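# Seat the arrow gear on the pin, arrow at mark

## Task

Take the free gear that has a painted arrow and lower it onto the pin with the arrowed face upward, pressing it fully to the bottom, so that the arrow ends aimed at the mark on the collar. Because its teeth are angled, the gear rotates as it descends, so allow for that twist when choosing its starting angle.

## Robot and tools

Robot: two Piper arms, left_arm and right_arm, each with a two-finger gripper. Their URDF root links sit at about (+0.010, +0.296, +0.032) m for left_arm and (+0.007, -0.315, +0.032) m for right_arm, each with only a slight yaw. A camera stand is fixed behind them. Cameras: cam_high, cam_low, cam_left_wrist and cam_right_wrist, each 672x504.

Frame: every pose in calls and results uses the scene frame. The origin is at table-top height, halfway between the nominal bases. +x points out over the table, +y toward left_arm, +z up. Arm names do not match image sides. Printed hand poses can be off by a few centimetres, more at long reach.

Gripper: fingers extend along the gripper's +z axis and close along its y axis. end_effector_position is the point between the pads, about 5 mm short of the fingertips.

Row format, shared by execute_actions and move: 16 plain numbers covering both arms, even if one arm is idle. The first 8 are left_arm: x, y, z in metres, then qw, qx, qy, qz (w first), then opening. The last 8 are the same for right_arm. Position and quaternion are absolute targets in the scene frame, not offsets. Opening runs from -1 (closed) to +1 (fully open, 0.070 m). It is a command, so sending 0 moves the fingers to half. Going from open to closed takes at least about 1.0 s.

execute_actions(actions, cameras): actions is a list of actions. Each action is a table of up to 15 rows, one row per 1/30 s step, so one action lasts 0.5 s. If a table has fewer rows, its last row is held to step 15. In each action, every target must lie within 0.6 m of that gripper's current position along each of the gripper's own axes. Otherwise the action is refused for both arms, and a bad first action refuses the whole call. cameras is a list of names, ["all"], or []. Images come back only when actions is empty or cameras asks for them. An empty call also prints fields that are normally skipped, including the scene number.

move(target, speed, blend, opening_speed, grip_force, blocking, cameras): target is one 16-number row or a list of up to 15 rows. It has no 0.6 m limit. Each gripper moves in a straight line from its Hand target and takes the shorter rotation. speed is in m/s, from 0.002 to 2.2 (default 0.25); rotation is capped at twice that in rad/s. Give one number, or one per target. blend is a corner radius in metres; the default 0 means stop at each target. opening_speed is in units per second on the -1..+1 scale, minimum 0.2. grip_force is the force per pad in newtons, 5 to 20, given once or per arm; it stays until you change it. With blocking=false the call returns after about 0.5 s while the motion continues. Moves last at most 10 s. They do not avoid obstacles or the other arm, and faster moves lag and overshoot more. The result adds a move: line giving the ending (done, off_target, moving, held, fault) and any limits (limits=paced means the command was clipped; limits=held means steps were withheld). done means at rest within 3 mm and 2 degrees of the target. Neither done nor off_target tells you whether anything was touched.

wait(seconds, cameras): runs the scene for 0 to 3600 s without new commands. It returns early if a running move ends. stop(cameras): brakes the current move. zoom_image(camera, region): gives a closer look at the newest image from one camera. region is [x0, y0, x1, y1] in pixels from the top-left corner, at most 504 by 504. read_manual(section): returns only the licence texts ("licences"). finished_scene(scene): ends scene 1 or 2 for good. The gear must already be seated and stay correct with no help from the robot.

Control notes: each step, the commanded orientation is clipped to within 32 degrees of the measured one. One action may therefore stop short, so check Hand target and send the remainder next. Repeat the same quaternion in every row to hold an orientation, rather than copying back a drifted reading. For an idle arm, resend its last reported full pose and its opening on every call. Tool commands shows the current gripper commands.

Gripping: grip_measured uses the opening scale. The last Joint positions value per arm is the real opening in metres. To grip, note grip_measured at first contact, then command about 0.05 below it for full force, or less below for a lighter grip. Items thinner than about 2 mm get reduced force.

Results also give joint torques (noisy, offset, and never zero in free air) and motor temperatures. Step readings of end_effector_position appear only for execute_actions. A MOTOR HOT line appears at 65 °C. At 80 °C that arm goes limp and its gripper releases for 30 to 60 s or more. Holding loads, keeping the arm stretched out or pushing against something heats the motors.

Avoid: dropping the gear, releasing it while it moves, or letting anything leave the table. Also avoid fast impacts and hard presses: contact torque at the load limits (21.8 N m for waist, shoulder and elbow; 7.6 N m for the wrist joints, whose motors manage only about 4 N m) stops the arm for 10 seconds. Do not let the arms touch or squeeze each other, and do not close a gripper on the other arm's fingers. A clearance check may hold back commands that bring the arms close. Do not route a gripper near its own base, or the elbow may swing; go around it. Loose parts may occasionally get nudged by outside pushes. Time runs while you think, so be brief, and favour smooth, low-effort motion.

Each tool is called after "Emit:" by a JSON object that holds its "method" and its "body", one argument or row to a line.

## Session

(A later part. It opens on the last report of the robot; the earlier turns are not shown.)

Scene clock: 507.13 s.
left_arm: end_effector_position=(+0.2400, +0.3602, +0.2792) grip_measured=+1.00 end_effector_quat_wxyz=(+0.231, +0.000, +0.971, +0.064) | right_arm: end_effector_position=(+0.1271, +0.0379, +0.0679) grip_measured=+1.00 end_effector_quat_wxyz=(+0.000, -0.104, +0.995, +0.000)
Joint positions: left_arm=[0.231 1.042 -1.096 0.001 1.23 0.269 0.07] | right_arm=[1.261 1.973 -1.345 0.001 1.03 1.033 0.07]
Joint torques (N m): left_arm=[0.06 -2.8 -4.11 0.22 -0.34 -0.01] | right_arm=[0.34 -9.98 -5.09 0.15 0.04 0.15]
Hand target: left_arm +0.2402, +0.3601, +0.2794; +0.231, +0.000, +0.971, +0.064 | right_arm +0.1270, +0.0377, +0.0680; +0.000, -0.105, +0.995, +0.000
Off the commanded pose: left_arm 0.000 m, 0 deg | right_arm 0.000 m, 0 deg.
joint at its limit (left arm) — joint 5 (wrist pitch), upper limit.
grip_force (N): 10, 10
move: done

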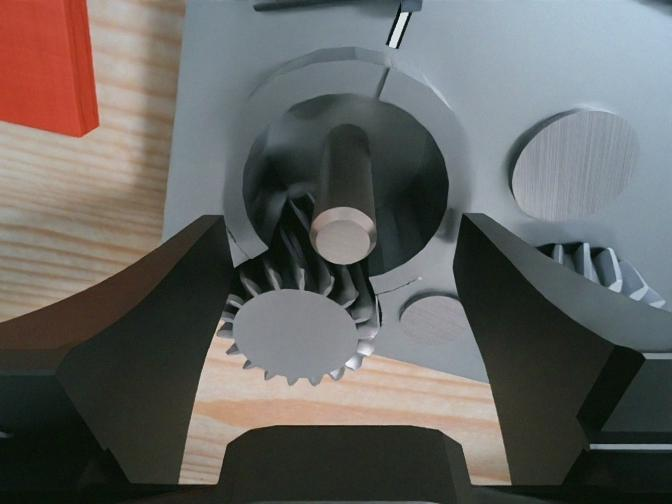

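Emit:
{"method": "move", "body": {
  "target": [
    [0.2402,0.3601,0.2794,0.231,0,0.971,0.064,1,0.1208,0.0672,0.09,0,-0.1045,0.9945,0,1]
  ],
  "cameras": ["cam_right_wrist"],
  "speed": 0.15
}}

Emit:
{"method": "zoom_image", "body": {
  "camera": "cam_right_wrist",
  "region": [350, 130, 500, 250]
}}

Emit:
{"method": "move", "body": {
  "target": [
    [0.2402,0.3601,0.2794,0.231,0,0.971,0.064,1,0.1332,0.0086,0.09,0,-0.1045,0.9945,0,1]
  ],
  "cameras": ["cam_right_wrist"],
  "speed": 0.15
}}

Emit:
{"method": "zoom_image", "body": {
  "camera": "cam_right_wrist",
  "region": [170, 130, 320, 250]
}}

Scene clock: 528.53 s.
left_arm: end_effector_position=(+0.2400, +0.3602, +0.2792) grip_measured=+1.00 end_effector_quat_wxyz=(+0.231, +0.000, +0.971, +0.064) | right_arm: end_effector_position=(+0.1208, +0.0677, +0.0905) grip_measured=+1.00 end_effector_quat_wxyz=(+0.000, -0.105, +0.995, +0.001)
Joint positions: left_arm=[0.231 1.042 -1.096 0.001 1.23 0.269 0.07] | right_arm=[1.3 2.029 -1.535 0.001 1.163 1.071 0.07]
Joint torques (N m): left_arm=[0.06 -2.8 -4.11 0.22 -0.34 -0.01] | right_arm=[-0.09 -9.53 -4.5 0.03 -0.16 0.04]
Motor temperatures (°C): left_arm=[33 31 31 33 34 33] | right_arm=[28 38 30 38 33 32]
Hand target: left_arm +0.2402, +0.3601, +0.2794; +0.231, +0.000, +0.971, +0.064 | right_arm +0.1208, +0.0672, +0.0900; +0.000, -0.104, +0.995, +0.000
Off the commanded pose: left_arm 0.000 m, 0 deg | right_arm 0.001 m, 0 deg.
joint at its limit (left arm) — joint 5 (wrist pitch), upper limit.
grip_force (N): 10, 10
move: done

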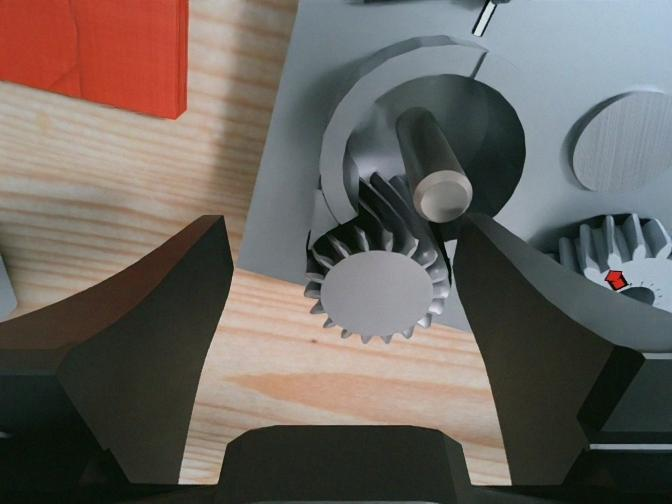

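Scaled by 3.360 from the camera's image (finer frame: 960x720).

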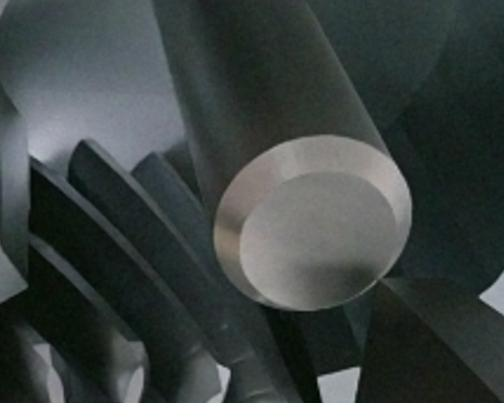

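Scene clock: 529.40 s.
left_arm: end_effector_position=(+0.2400, +0.3602, +0.2792) grip_measured=+1.00 end_effector_quat_wxyz=(+0.231, +0.000, +0.971, +0.064) | right_arm: end_effector_position=(+0.1334, +0.0079, +0.0901) grip_measured=+1.00 end_effector_quat_wxyz=(+0.000, -0.104, +0.995, +0.000)
Joint positions: left_arm=[0.231 1.042 -1.096 0.001 1.23 0.269 0.07] | right_arm=[1.216 1.858 -1.261 0 1.061 0.988 0.07]
Joint torques (N m): left_arm=[0.07 -2.81 -4.11 0.22 -0.34 -0.01] | right_arm=[0.93 -7.75 -7.17 0.05 -0.06 0.11]
Hand target: left_arm +0.2402, +0.3601, +0.2794; +0.231, +0.000, +0.971, +0.064 | right_arm +0.1332, +0.0086, +0.0900; +0.000, -0.104, +0.995, +0.000
Off the commanded pose: left_arm 0.000 m, 0 deg | right_arm 0.001 m, 0 deg.
joint at its limit (left arm) — joint 5 (wrist pitch), upper limit.
grip_force (N): 10, 10
move: done

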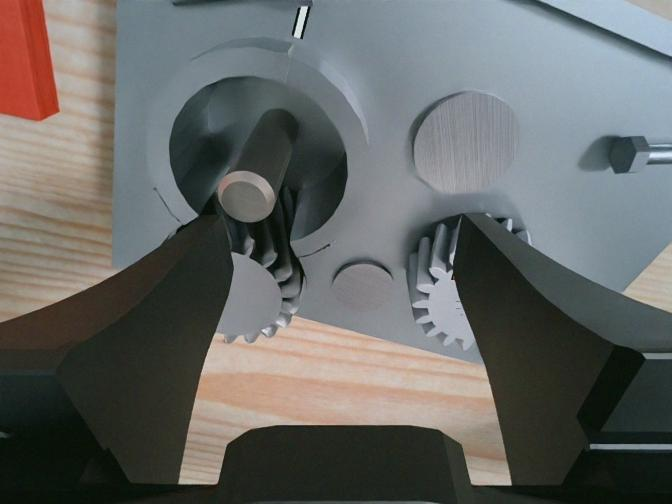

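Scaled by 3.360 from the camera's image (finer frame: 960x720).

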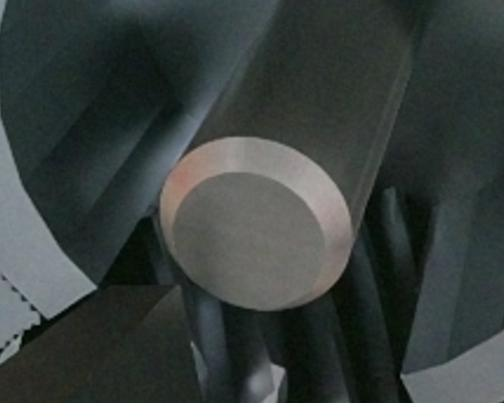

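Emit:
{"method": "move", "body": {
  "target": [
    [0.2402,0.3601,0.2794,0.231,0,0.971,0.064,1,0.1208,-0.02,0.11,0,-0.35,0.937,0,1],
    [0.2402,0.3601,0.2794,0.231,0,0.971,0.064,1,0.0955,-0.0815,0.085,0,-0.545,0.839,0,1]
  ],
  "cameras": ["cam_right_wrist"],
  "speed": 0.25,
  "blend": [0.01,0]
}}

Emit:
{"method": "zoom_image", "body": {
  "camera": "cam_right_wrist",
  "region": [230, 70, 450, 290]
}}

Scene clock: 553.93 s.
left_arm: end_effector_position=(+0.2400, +0.3602, +0.2792) grip_measured=+1.00 end_effector_quat_wxyz=(+0.231, +0.000, +0.971, +0.064) | right_arm: end_effector_position=(+0.0952, -0.0819, +0.0848) grip_measured=+1.00 end_effector_quat_wxyz=(+0.000, -0.545, +0.838, +0.000)
Joint positions: left_arm=[0.231 1.042 -1.096 0.001 1.23 0.269 0.07] | right_arm=[1.227 1.556 -0.832 0 0.935 0.055 0.07]
Joint torques (N m): left_arm=[0.06 -2.8 -4.11 0.22 -0.34 -0.01] | right_arm=[-0.35 -5.28 -6.59 0.2 -0.1 0.1]
Hand target: left_arm +0.2402, +0.3601, +0.2794; +0.231, +0.000, +0.971, +0.064 | right_arm +0.0955, -0.0815, +0.0850; +0.000, -0.545, +0.839, +0.000
Off the commanded pose: left_arm 0.000 m, 0 deg | right_arm 0.001 m, 0 deg.
joint at its limit (left arm) — joint 5 (wrist pitch), upper limit.
grip_force (N): 10, 10
move: done

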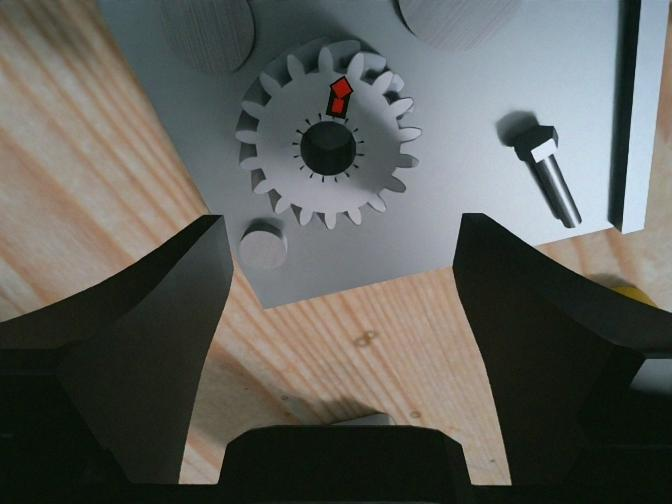

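Scaled by 2.291 from the camera's image (finer frame: 960x720).

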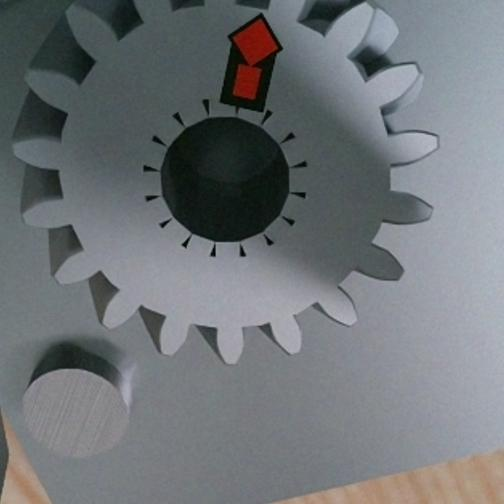

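Emit:
{"method": "move", "body": {
  "target": [
    [0.2402,0.3601,0.2794,0.231,0,0.971,0.064,1,0.0945,-0.0716,0.075,0,-0.0523,0.9986,0,1],
    [0.2402,0.3601,0.2794,0.231,0,0.971,0.064,1,0.0945,-0.0716,0.041,0,-0.0523,0.9986,0,1]
  ],
  "cameras": ["cam_right_wrist"],
  "speed": [0.25,0.07],
  "blend": [0,0]
}}

Emit:
{"method": "zoom_image", "body": {
  "camera": "cam_right_wrist",
  "region": [200, 90, 480, 340]
}}

Scene clock: 602.10 s.
left_arm: end_effector_position=(+0.2400, +0.3602, +0.2792) grip_measured=+1.00 end_effector_quat_wxyz=(+0.231, +0.000, +0.971, +0.064) | right_arm: end_effector_position=(+0.0935, -0.0763, +0.0390) grip_measured=+1.00 end_effector_quat_wxyz=(-0.003, -0.053, +0.999, -0.009)
Joint positions: left_arm=[0.231 1.042 -1.096 0.001 1.23 0.269 0.07] | right_arm=[1.243 1.691 -0.774 -0.003 0.759 1.121 0.07]
Joint torques (N m): left_arm=[0.07 -2.8 -4.11 0.22 -0.34 -0.01] | right_arm=[0.06 -3.79 -5.9 0.58 -1.6 -0.06]
Hand target: left_arm +0.2402, +0.3601, +0.2794; +0.231, +0.000, +0.971, +0.064 | right_arm +0.0945, -0.0716, +0.0410; +0.000, -0.052, +0.999, +0.000
Off the commanded pose: left_arm 0.000 m, 0 deg | right_arm 0.005 m, 1 deg.
joint at its limit (left arm) — joint 5 (wrist pitch), upper limit.
grip_force (N): 10, 10
move: off_target (right_arm)

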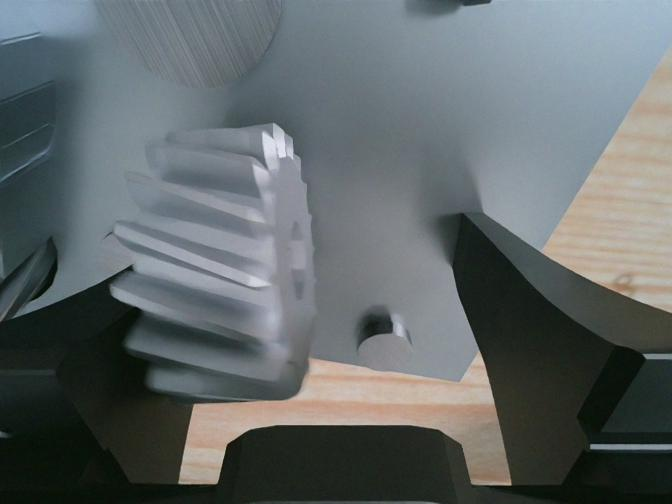

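Scaled by 1.800 from the camera's image (finer frame: 960x720).

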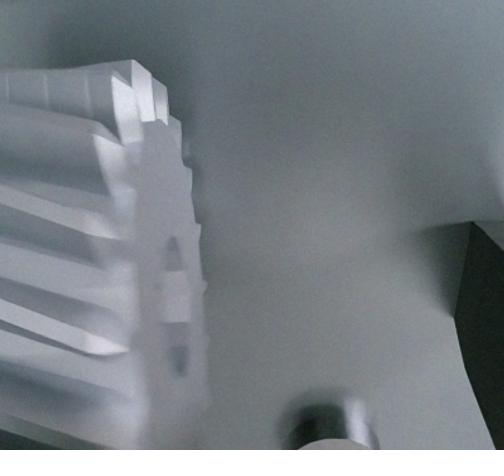

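Emit:
{"method": "wait", "body": {
  "seconds": 0.1,
  "cameras": ["cam_low","cam_high"]
}}

Emit:
{"method": "zoom_image", "body": {
  "camera": "cam_low",
  "region": [340, 160, 460, 280]
}}

Scene clock: 614.53 s.
left_arm: end_effector_position=(+0.2400, +0.3602, +0.2792) grip_measured=+1.00 end_effector_quat_wxyz=(+0.231, +0.000, +0.971, +0.064) | right_arm: end_effector_position=(+0.0946, -0.0719, +0.0408) grip_measured=+1.00 end_effector_quat_wxyz=(+0.000, -0.052, +0.999, +0.000)
Joint positions: left_arm=[0.231 1.042 -1.096 0.001 1.23 0.269 0.07] | right_arm=[1.243 1.688 -0.78 0 0.751 1.121 0.07]
Joint torques (N m): left_arm=[0.07 -2.79 -4.11 0.22 -0.34 0] | right_arm=[0.94 -6.93 -6.1 -0.18 0.07 -0.05]
Hand target: left_arm +0.2402, +0.3601, +0.2794; +0.231, +0.000, +0.971, +0.064 | right_arm +0.0945, -0.0716, +0.0410; +0.000, -0.052, +0.999, +0.000
Tool commands: left_gripper/opening=+1.0 right_gripper/opening=+1.0
Off the commanded pose: left_arm 0.000 m, 0 deg | right_arm 0.000 m, 0 deg.
grip_force (N): 10, 10
wait: 0.10 s; at rest from the start
Images, in order (width x height): cam_high 672x504, cam_low 672x504.

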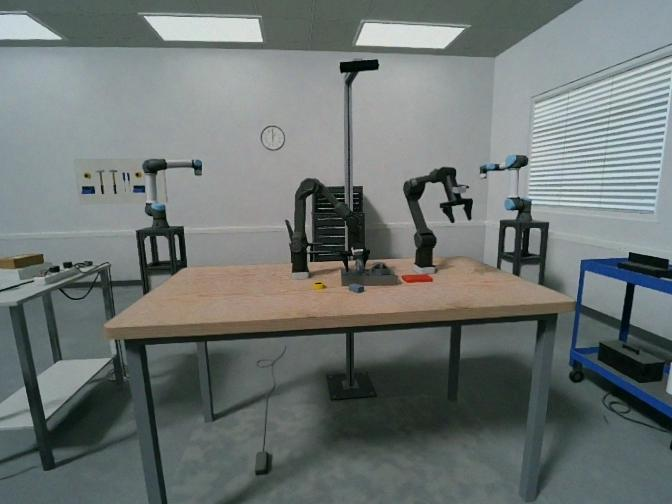

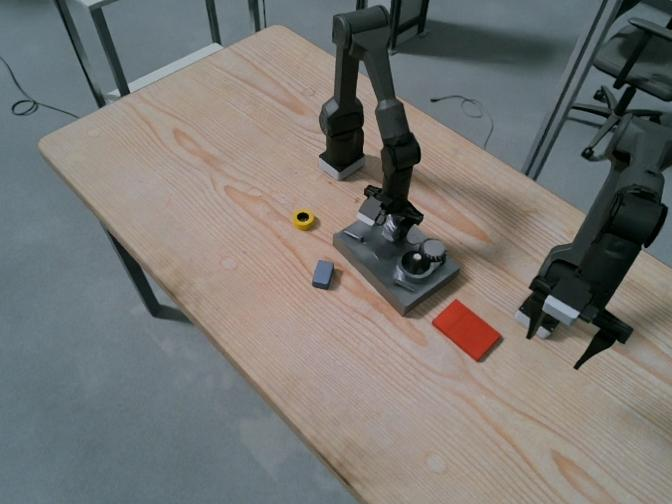

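Scaled by 4.200 from the camera's image (finer frame: 960x720).

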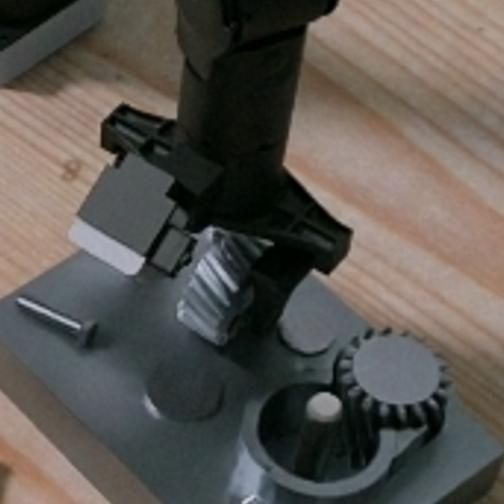

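Emit:
{"method": "execute_actions", "body": {
  "actions": [],
  "cameras": ["cam_right_wrist"]
}}

Emit:
{"method": "zoom_image", "body": {
  "camera": "cam_right_wrist",
  "region": [100, 110, 340, 410]
}}

Scene clock: 630.00 s.
left_arm: end_effector_position=(+0.2400, +0.3602, +0.2792) grip_measured=+1.00 end_effector_quat_wxyz=(+0.231, +0.000, +0.971, +0.064) | right_arm: end_effector_position=(+0.0946, -0.0719, +0.0408) grip_measured=+1.00 end_effector_quat_wxyz=(+0.000, -0.052, +0.999, +0.000)
Joint positions: left_arm=[0.231 1.042 -1.096 0.001 1.23 0.269 0.07] | right_arm=[1.243 1.688 -0.78 0 0.751 1.121 0.07]
Joint torques (N m): left_arm=[0.07 -2.8 -4.11 0.22 -0.34 0] | right_arm=[0.9 -7 -6.31 -0.17 0.06 -0.08]
Motor temperatures (°C): left_arm=[32 31 31 33 34 33] | right_arm=[28 36 30 37 32 32]
Hand target: left_arm +0.2402, +0.3601, +0.2794; +0.231, +0.000, +0.971, +0.064 | right_arm +0.0945, -0.0716, +0.0410; +0.000, -0.052, +0.999, +0.000
Tool commands: left_gripper/opening=+1.0 right_gripper/opening=+1.0
Off the commanded pose: left_arm 0.000 m, 0 deg | right_arm 0.000 m, 0 deg.
grip_force (N): 10, 10
Images, in order (width x height): cam_right_wrist 672x504.

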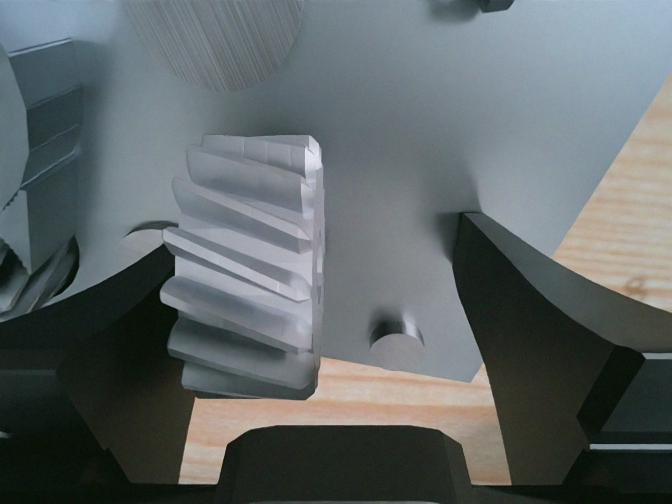

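Scaled by 1.680 from the camera's image (finer frame: 960x720).

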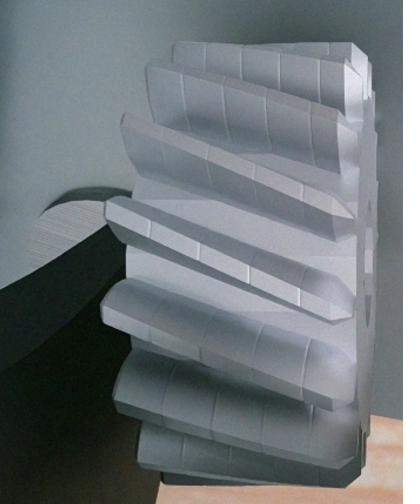

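Emit:
{"method": "move", "body": {
  "target": [0.2402,0.3601,0.2794,0.231,0,0.971,0.064,1,0.0945,-0.0716,0.045,0,-0.0523,0.9986,0,-0.6],
  "cameras": ["cam_right_wrist","cam_low"],
  "speed": 0.05,
  "opening_speed": 0.7
}}

Emit:
{"method": "zoom_image", "body": {
  "camera": "cam_low",
  "region": [340, 160, 460, 280]
}}

Scene clock: 641.23 s.
left_arm: end_effector_position=(+0.2400, +0.3602, +0.2792) grip_measured=+1.00 end_effector_quat_wxyz=(+0.231, +0.000, +0.971, +0.064) | right_arm: end_effector_position=(+0.0945, -0.0716, +0.0450) grip_measured=-0.27 end_effector_quat_wxyz=(+0.000, -0.052, +0.999, +0.000)
Joint positions: left_arm=[0.231 1.042 -1.096 0.001 1.23 0.269 0.07] | right_arm=[1.244 1.677 -0.787 0 0.768 1.121 0.025]
Joint torques (N m): left_arm=[0.07 -2.8 -4.12 0.22 -0.34 0] | right_arm=[-0.28 -6.46 -4.85 0.02 0.07 0.18]
Hand target: left_arm +0.2402, +0.3601, +0.2794; +0.231, +0.000, +0.971, +0.064 | right_arm +0.0945, -0.0716, +0.0450; +0.000, -0.052, +0.999, +0.000
Off the commanded pose: left_arm 0.000 m, 0 deg | right_arm 0.000 m, 0 deg.
joint at its limit (left arm) — joint 5 (wrist pitch), upper limit.
grip_force (N): 10, 10
move: done
Images, in order (width x height): cam_low 672x504, cam_right_wrist 672x504.

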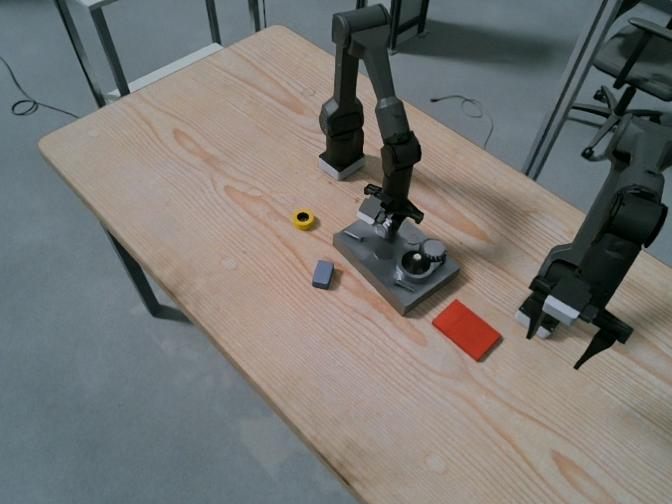

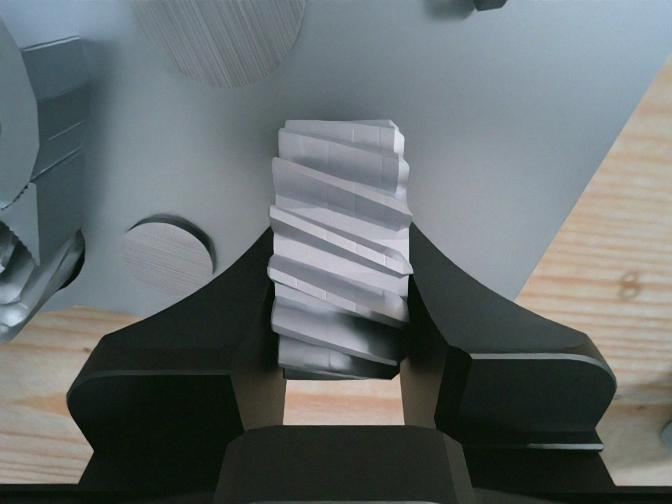

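Scaled by 4.200 from the camera's image (finer frame: 960x720).

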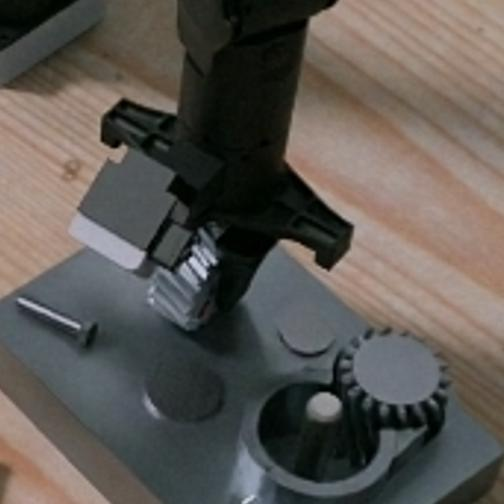

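Emit:
{"method": "move", "body": {
  "target": [
    [0.2402,0.3601,0.2794,0.231,0,0.971,0.064,1,0.0945,-0.0716,0.045,0,-0.0523,0.9986,0,-0.2],
    [0.2402,0.3601,0.2794,0.231,0,0.971,0.064,1,0.0945,-0.0716,0.071,0,-0.0523,0.9986,0,-0.2],
    [0.2402,0.3601,0.2794,0.231,0,0.971,0.064,1,0.0945,-0.0716,0.071,0,-0.0523,0.9986,0,-0.6],
    [0.2402,0.3601,0.2794,0.231,0,0.971,0.064,1,0.0945,-0.0716,0.11,0,-0.0523,0.9986,0,-0.6]
  ],
  "cameras": ["cam_right_wrist","cam_low"],
  "speed": 0.06,
  "grip_force": 15
}}

Emit:
{"method": "zoom_image", "body": {
  "camera": "cam_low",
  "region": [340, 160, 460, 280]
}}

Scene clock: 671.37 s.
left_arm: end_effector_position=(+0.2400, +0.3602, +0.2792) grip_measured=+1.00 end_effector_quat_wxyz=(+0.231, +0.000, +0.971, +0.064) | right_arm: end_effector_position=(+0.0946, -0.0713, +0.1105) grip_measured=-0.27 end_effector_quat_wxyz=(+0.000, -0.052, +0.999, +0.001)
Joint positions: left_arm=[0.231 1.042 -1.096 0.001 1.23 0.269 0.07] | right_arm=[1.244 1.541 -0.93 0 1.046 1.121 0.025]
Joint torques (N m): left_arm=[0.07 -2.79 -4.12 0.22 -0.34 0.01] | right_arm=[0.39 -6.4 -6.75 0 -0.16 0.05]
Hand target: left_arm +0.2402, +0.3601, +0.2794; +0.231, +0.000, +0.971, +0.064 | right_arm +0.0945, -0.0716, +0.1100; +0.000, -0.052, +0.999, +0.000
Off the commanded pose: left_arm 0.000 m, 0 deg | right_arm 0.001 m, 0 deg.
joint at its limit (left arm) — joint 5 (wrist pitch), upper limit.
grip_force (N): 15, 15
move: done
Images, in order (width x height): cam_low 672x504, cam_right_wrist 672x504.

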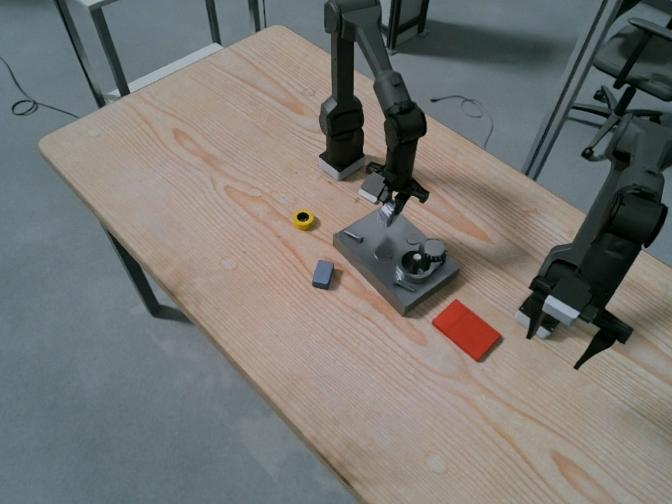

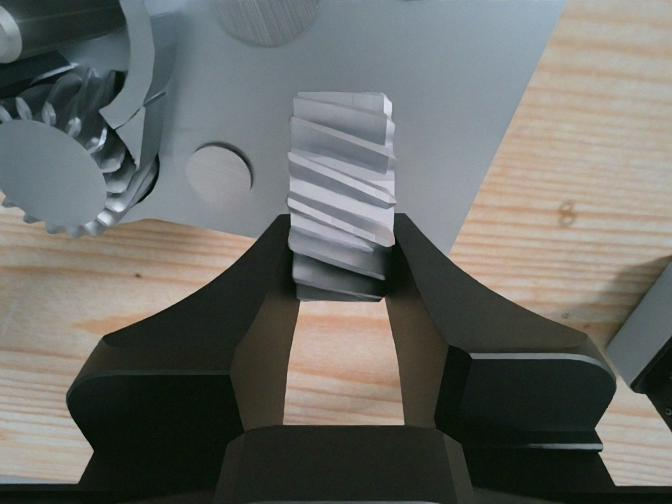

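Scaled by 4.200 from the camera's image (finer frame: 960x720).

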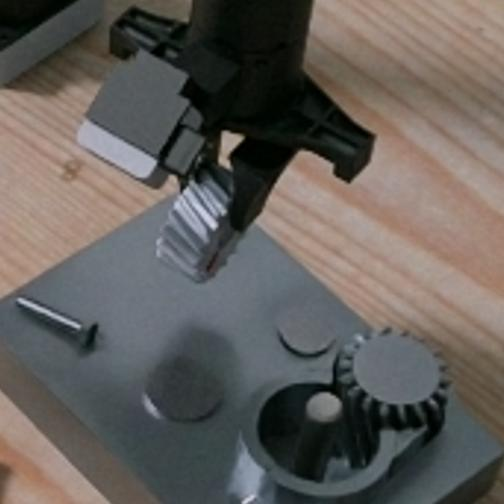

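Emit:
{"method": "move", "body": {
  "target": [
    [0.2402,0.3601,0.2794,0.231,0,0.971,0.064,1,0.1,-0.07,0.15,0,0,0.887,0.462,-0.6]
  ],
  "cameras": ["cam_right_wrist","cam_low"],
  "speed": 0.2
}}

Emit:
{"method": "zoom_image", "body": {
  "camera": "cam_low",
  "region": [320, 110, 480, 270]
}}

Scene clock: 684.90 s.
left_arm: end_effector_position=(+0.2400, +0.3602, +0.2792) grip_measured=+1.00 end_effector_quat_wxyz=(+0.231, +0.000, +0.971, +0.064) | right_arm: end_effector_position=(+0.1001, -0.0700, +0.1502) grip_measured=-0.27 end_effector_quat_wxyz=(+0.000, +0.000, +0.887, +0.462)
Joint positions: left_arm=[0.231 1.042 -1.096 0.001 1.23 0.269 0.07] | right_arm=[0.612 1.109 -0.306 1.379 0.764 -0.443 0.025]
Joint torques (N m): left_arm=[0.06 -2.79 -4.12 0.22 -0.34 0.01] | right_arm=[0.26 -1.78 -6.96 1 0.46 -0.01]
Hand target: left_arm +0.2402, +0.3601, +0.2794; +0.231, +0.000, +0.971, +0.064 | right_arm +0.1000, -0.0700, +0.1500; +0.000, +0.000, +0.887, +0.462
Off the commanded pose: left_arm 0.000 m, 0 deg | right_arm 0.000 m, 0 deg.
joint at its limit (left arm) — joint 5 (wrist pitch), upper limit.
grip_force (N): 15, 15
move: done
Images, in order (width x height): cam_low 672x504, cam_right_wrist 672x504.

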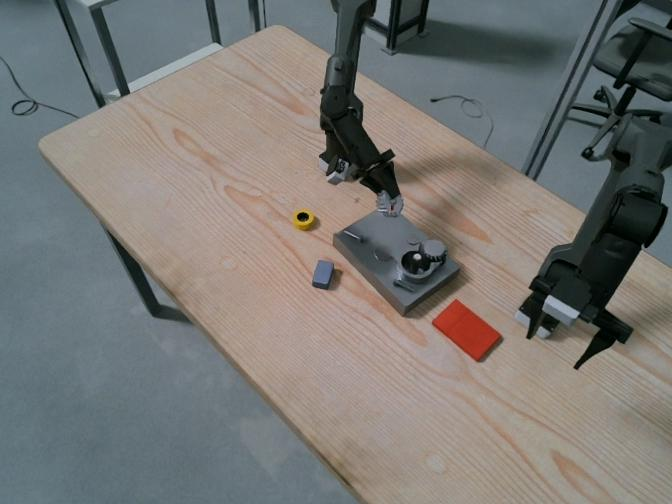

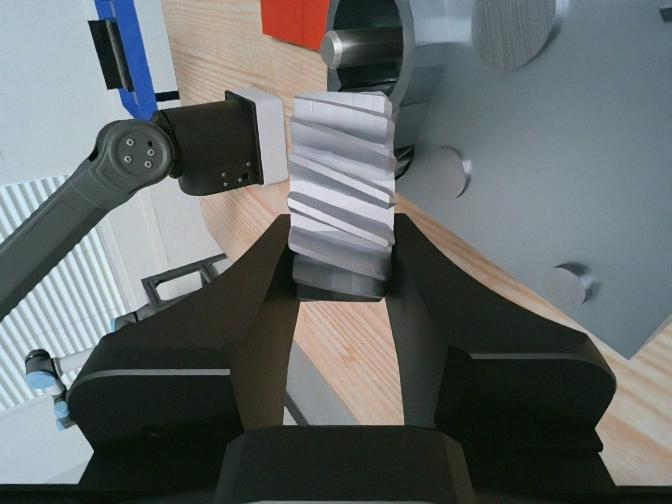

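Scaled by 3.150 from the camera's image (finer frame: 960x720).

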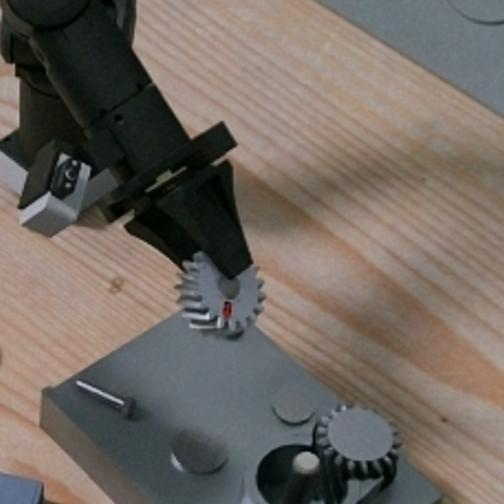

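Emit:
{"method": "move", "body": {
  "target": [
    [0.2402,0.3601,0.2794,0.231,0,0.971,0.064,1,0.103,-0.068,0.068,0,0,0.887,0.462,-0.6],
    [0.2402,0.3601,0.2794,0.231,0,0.971,0.064,1,0.103,-0.068,0.06,0,0,0.887,0.462,-0.6]
  ],
  "cameras": ["cam_low"],
  "speed": [0.15,0.03]
}}

Emit:
{"method": "zoom_image", "body": {
  "camera": "cam_low",
  "region": [330, 150, 450, 270]
}}

Scene clock: 692.53 s.
left_arm: end_effector_position=(+0.2400, +0.3602, +0.2792) grip_measured=+1.00 end_effector_quat_wxyz=(+0.231, +0.000, +0.971, +0.064) | right_arm: end_effector_position=(+0.1031, -0.0682, +0.0606) grip_measured=-0.19 end_effector_quat_wxyz=(-0.055, -0.029, +0.898, +0.436)
Joint positions: left_arm=[0.231 1.042 -1.096 0.001 1.23 0.269 0.07] | right_arm=[0.554 1.646 -0.24 1.745 0.841 -1.161 0.028]
Joint torques (N m): left_arm=[0.08 -2.79 -4.11 0.22 -0.34 0.01] | right_arm=[-0.96 1.28 -2.47 0.11 -2.2 0.06]
Hand target: left_arm +0.2402, +0.3601, +0.2794; +0.231, +0.000, +0.971, +0.064 | right_arm +0.1033, -0.0684, +0.0604; -0.054, -0.028, +0.898, +0.436
Off the commanded pose: left_arm 0.000 m, 0 deg | right_arm 0.001 m, 8 deg.
joint read past its limit (right arm) — joint 4 (forearm roll), upper limit.
joint sent to its limit (right arm) — joint 4 (forearm roll), upper limit. The joint targets are off in orientation, not in position.
joint at its limit (left arm) — joint 5 (wrist pitch), upper limit.
grip_force (N): 15, 15
move: off_target (right_arm)

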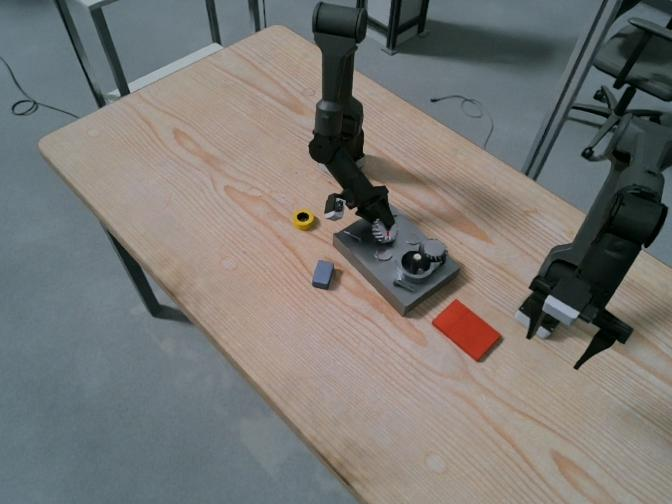

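Scaled by 4.200 from the camera's image (finer frame: 960x720).

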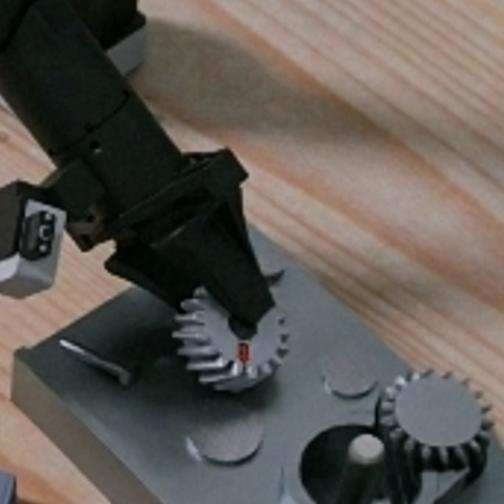

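Emit:
{"method": "move", "body": {
  "target": [
    [0.2402,0.3601,0.2794,0.231,0,0.971,0.064,1,0.1033,-0.0684,0.0604,-0.054,-0.028,0.898,0.436,0.2],
    [0.2402,0.3601,0.2794,0.231,0,0.971,0.064,1,0.1033,-0.105,0.088,-0.054,-0.028,0.898,0.436,0.2]
  ],
  "cameras": ["cam_low","cam_right_wrist"],
  "speed": [0.05,0.06],
  "opening_speed": 0.5
}}

Emit:
{"method": "zoom_image", "body": {
  "camera": "cam_low",
  "region": [330, 150, 450, 270]
}}

Scene clock: 701.00 s.
left_arm: end_effector_position=(+0.2400, +0.3602, +0.2792) grip_measured=+1.00 end_effector_quat_wxyz=(+0.231, +0.000, +0.971, +0.064) | right_arm: end_effector_position=(+0.1026, -0.1053, +0.0878) grip_measured=+0.20 end_effector_quat_wxyz=(-0.055, -0.028, +0.898, +0.436)
Joint positions: left_arm=[0.231 1.042 -1.096 0.001 1.23 0.269 0.07] | right_arm=[0.306 1.433 -0.225 1.352 0.93 -0.908 0.042]
Joint torques (N m): left_arm=[0.07 -2.79 -4.11 0.22 -0.34 0.02] | right_arm=[0.94 -2.34 -4.82 0.58 0.45 -0.1]
Motor temperatures (°C): left_arm=[32 31 31 33 34 32] | right_arm=[28 36 30 37 37 32]
Hand target: left_arm +0.2402, +0.3601, +0.2794; +0.231, +0.000, +0.971, +0.064 | right_arm +0.1033, -0.1050, +0.0880; -0.054, -0.028, +0.898, +0.436
Off the commanded pose: left_arm 0.000 m, 0 deg | right_arm 0.001 m, 0 deg.
joint at its limit (left arm) — joint 5 (wrist pitch), upper limit.
grip_force (N): 15, 15
move: done

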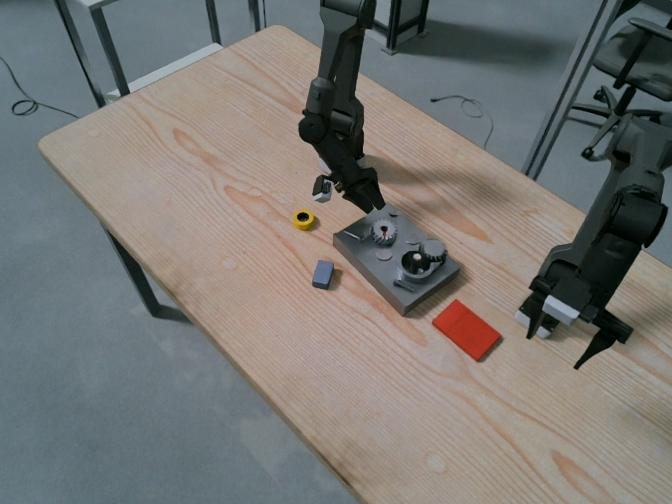

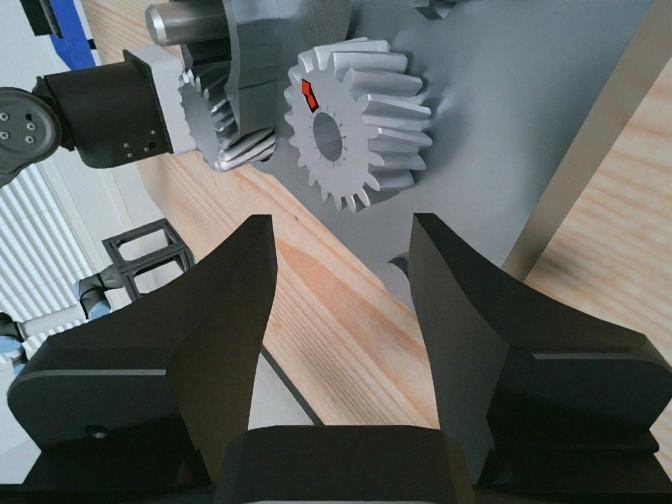

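Scaled by 4.200 from the camera's image (finer frame: 960x720).

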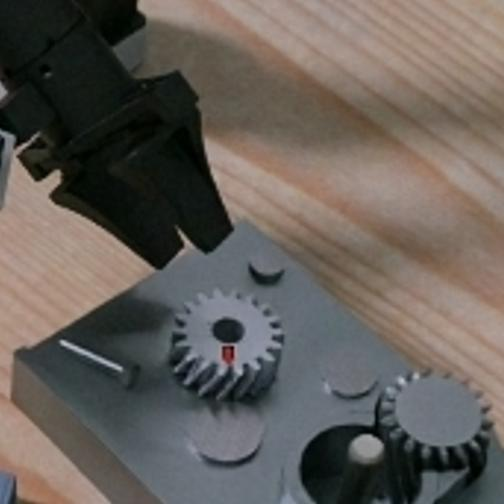

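Emit:
{"method": "move", "body": {
  "target": [
    [0.2402,0.3601,0.2794,0.231,0,0.971,0.064,1,0.1033,-0.12,0.13,-0.03,-0.0,0.955,0.3,1],
    [0.2402,0.3601,0.2794,0.231,0,0.971,0.064,1,0.108,-0.060,0.11,0,0,1,0,1]
  ],
  "cameras": ["cam_right_wrist"],
  "speed": 0.25,
  "blend": [0.02,0]
}}

Emit:
{"method": "zoom_image", "body": {
  "camera": "cam_right_wrist",
  "region": [230, 50, 450, 270]
}}

Scene clock: 712.00 s.
left_arm: end_effector_position=(+0.2400, +0.3602, +0.2792) grip_measured=+1.00 end_effector_quat_wxyz=(+0.231, +0.000, +0.971, +0.064) | right_arm: end_effector_position=(+0.1081, -0.0595, +0.1101) grip_measured=+1.00 end_effector_quat_wxyz=(+0.000, +0.000, +1.000, +0.000)
Joint positions: left_arm=[0.231 1.042 -1.096 0.001 1.23 0.269 0.07] | right_arm=[1.212 1.595 -0.992 0 1.054 1.193 0.07]
Joint torques (N m): left_arm=[0.08 -2.78 -4.11 0.22 -0.34 0.02] | right_arm=[-0.44 -6.93 -4.48 0.07 -0.08 -0.02]
Hand target: left_arm +0.2402, +0.3601, +0.2794; +0.231, +0.000, +0.971, +0.064 | right_arm +0.1080, -0.0600, +0.1100; +0.000, +0.000, +1.000, +0.000
Off the commanded pose: left_arm 0.000 m, 0 deg | right_arm 0.000 m, 0 deg.
joint at its limit (left arm) — joint 5 (wrist pitch), upper limit.
grip_force (N): 15, 15
move: done

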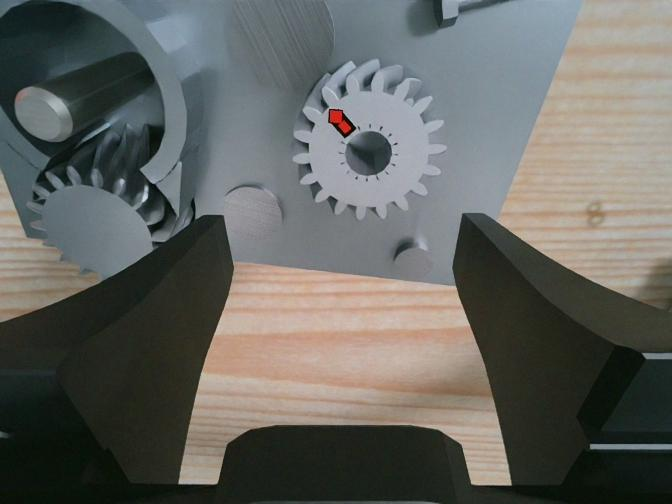

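Scaled by 2.291 from the camera's image (finer frame: 960x720).

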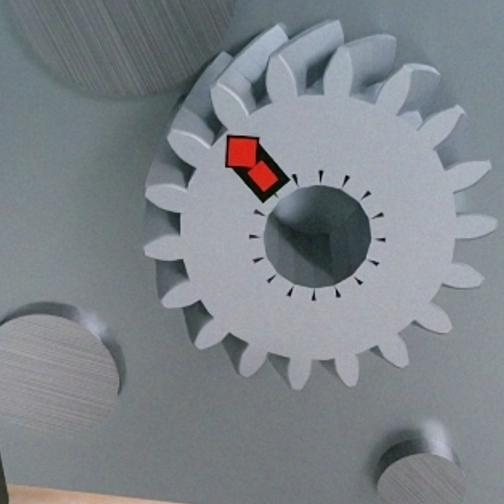

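Emit:
{"method": "move", "body": {
  "target": [
    [0.2402,0.3601,0.2794,0.231,0,0.971,0.064,1,0.1048,-0.0697,0.068,0,0.1219,0.9925,0,1]
  ],
  "cameras": ["cam_right_wrist"],
  "speed": 0.2
}}

Emit:
{"method": "zoom_image", "body": {
  "camera": "cam_right_wrist",
  "region": [200, 80, 480, 330]
}}

Scene clock: 723.63 s.
left_arm: end_effector_position=(+0.2400, +0.3602, +0.2792) grip_measured=+1.00 end_effector_quat_wxyz=(+0.231, +0.000, +0.971, +0.064) | right_arm: end_effector_position=(+0.1046, -0.0699, +0.0676) grip_measured=+1.00 end_effector_quat_wxyz=(+0.000, +0.122, +0.992, +0.000)
Joint positions: left_arm=[0.231 1.042 -1.096 0.001 1.23 0.269 0.07] | right_arm=[1.209 1.639 -0.851 0.001 0.871 1.435 0.07]
Joint torques (N m): left_arm=[0.08 -2.78 -4.12 0.22 -0.34 0.02] | right_arm=[0.27 -6.18 -5.73 -0.2 0.09 -0.09]
Hand target: left_arm +0.2402, +0.3601, +0.2794; +0.231, +0.000, +0.971, +0.064 | right_arm +0.1048, -0.0697, +0.0680; +0.000, +0.122, +0.993, +0.000
Off the commanded pose: left_arm 0.000 m, 0 deg | right_arm 0.001 m, 0 deg.
joint at its limit (left arm) — joint 5 (wrist pitch), upper limit.
grip_force (N): 15, 15
move: done

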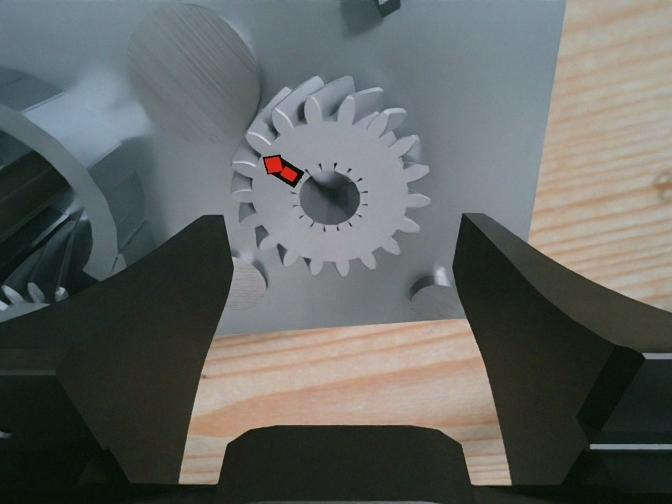

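Scaled by 1.800 from the camera's image (finer frame: 960x720).

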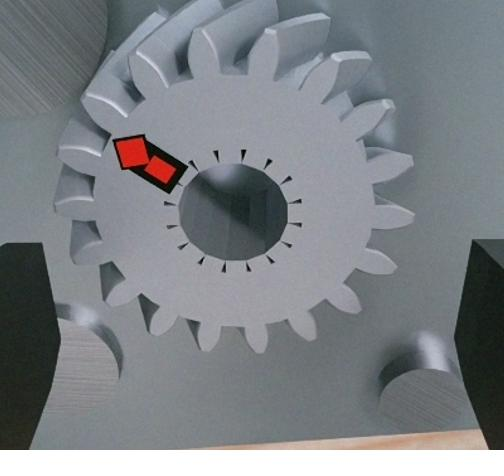

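Emit:
{"method": "move", "body": {
  "target": [
    [0.2402,0.3601,0.2794,0.231,0,0.971,0.064,1,0.1066,-0.0658,0.068,0,0.1219,0.9925,0,1],
    [0.2402,0.3601,0.2794,0.231,0,0.971,0.064,1,0.1066,-0.0658,0.054,0,0.1219,0.9925,0,1]
  ],
  "cameras": ["cam_right_wrist"],
  "speed": 0.1
}}

Emit:
{"method": "zoom_image", "body": {
  "camera": "cam_right_wrist",
  "region": [200, 100, 480, 350]
}}

Scene clock: 735.20 s.
left_arm: end_effector_position=(+0.2400, +0.3602, +0.2792) grip_measured=+1.00 end_effector_quat_wxyz=(+0.231, +0.000, +0.971, +0.064) | right_arm: end_effector_position=(+0.1062, -0.0658, +0.0536) grip_measured=+1.00 end_effector_quat_wxyz=(+0.000, +0.122, +0.993, +0.000)
Joint positions: left_arm=[0.231 1.042 -1.096 0.001 1.23 0.269 0.07] | right_arm=[1.209 1.685 -0.843 0.001 0.816 1.434 0.07]
Joint torques (N m): left_arm=[0.09 -2.78 -4.12 0.22 -0.34 0.02] | right_arm=[-0.36 -7.1 -4.88 -0.12 0.05 -0.04]
Hand target: left_arm +0.2402, +0.3601, +0.2794; +0.231, +0.000, +0.971, +0.064 | right_arm +0.1066, -0.0658, +0.0540; +0.000, +0.122, +0.993, +0.000
Off the commanded pose: left_arm 0.000 m, 0 deg | right_arm 0.001 m, 0 deg.
joint at its limit (left arm) — joint 5 (wrist pitch), upper limit.
grip_force (N): 15, 15
move: done

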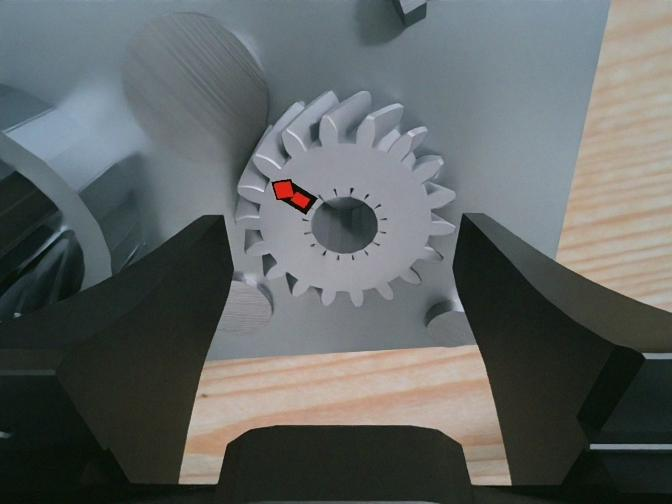

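Scaled by 1.800 from the camera's image (finer frame: 960x720).

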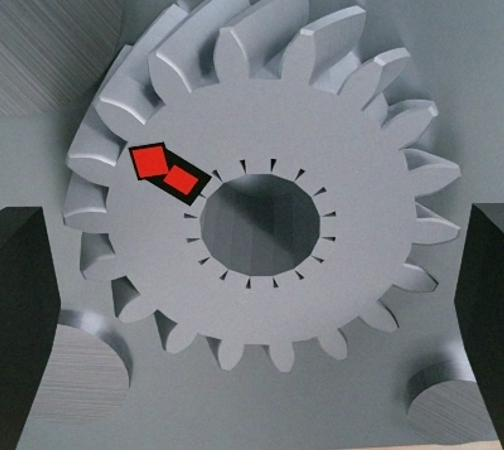

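Emit:
{"method": "move", "body": {
  "target": [
    [0.2402,0.3601,0.2794,0.231,0,0.971,0.064,1,0.1066,-0.0658,0.042,0,0.1219,0.9925,0,1],
    [0.2402,0.3601,0.2794,0.231,0,0.971,0.064,1,0.1066,-0.0658,0.042,0,0.1219,0.9925,0,0.5]
  ],
  "cameras": ["cam_right_wrist"],
  "speed": 0.06,
  "opening_speed": 0.6
}}

Emit:
{"method": "zoom_image", "body": {
  "camera": "cam_right_wrist",
  "region": [200, 100, 480, 350]
}}

Scene clock: 744.37 s.
left_arm: end_effector_position=(+0.2400, +0.3602, +0.2792) grip_measured=+1.00 end_effector_quat_wxyz=(+0.231, +0.000, +0.971, +0.064) | right_arm: end_effector_position=(+0.1065, -0.0657, +0.0420) grip_measured=+0.69 end_effector_quat_wxyz=(+0.000, +0.122, +0.992, +0.000)
Joint positions: left_arm=[0.231 1.042 -1.096 0.001 1.23 0.269 0.07] | right_arm=[1.209 1.714 -0.822 0.001 0.767 1.434 0.059]
Joint torques (N m): left_arm=[0.07 -2.78 -4.12 0.22 -0.34 0.02] | right_arm=[-0.22 -7 -4.2 0.02 -0.22 -0.02]
Motor temperatures (°C): left_arm=[32 31 31 33 34 32] | right_arm=[28 36 30 37 32 32]
Hand target: left_arm +0.2402, +0.3601, +0.2794; +0.231, +0.000, +0.971, +0.064 | right_arm +0.1066, -0.0658, +0.0420; +0.000, +0.122, +0.993, +0.000
Off the commanded pose: left_arm 0.000 m, 0 deg | right_arm 0.000 m, 0 deg.
joint at its limit (left arm) — joint 5 (wrist pitch), upper limit.
grip_force (N): 15, 15
move: done

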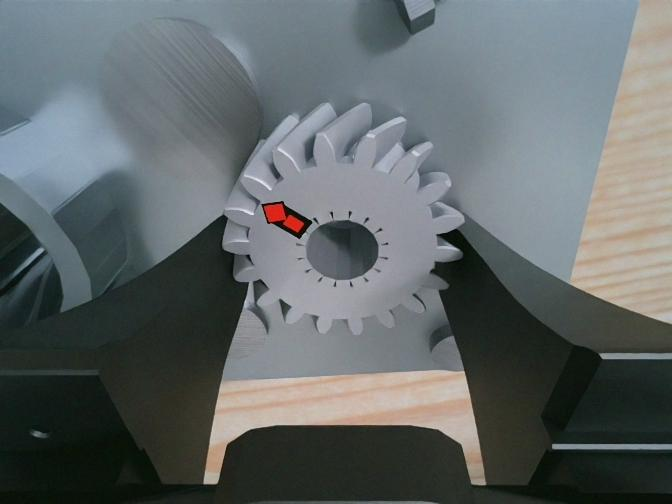

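Scaled by 1.800 from the camera's image (finer frame: 960x720).

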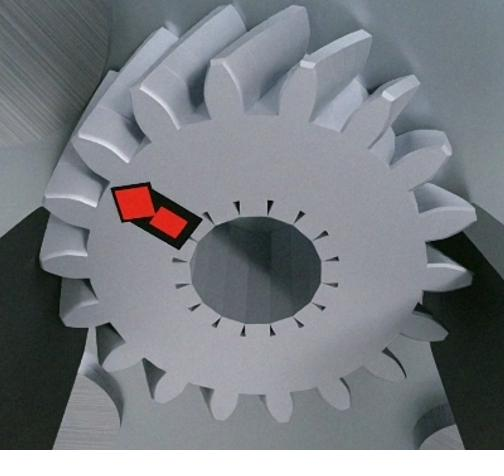

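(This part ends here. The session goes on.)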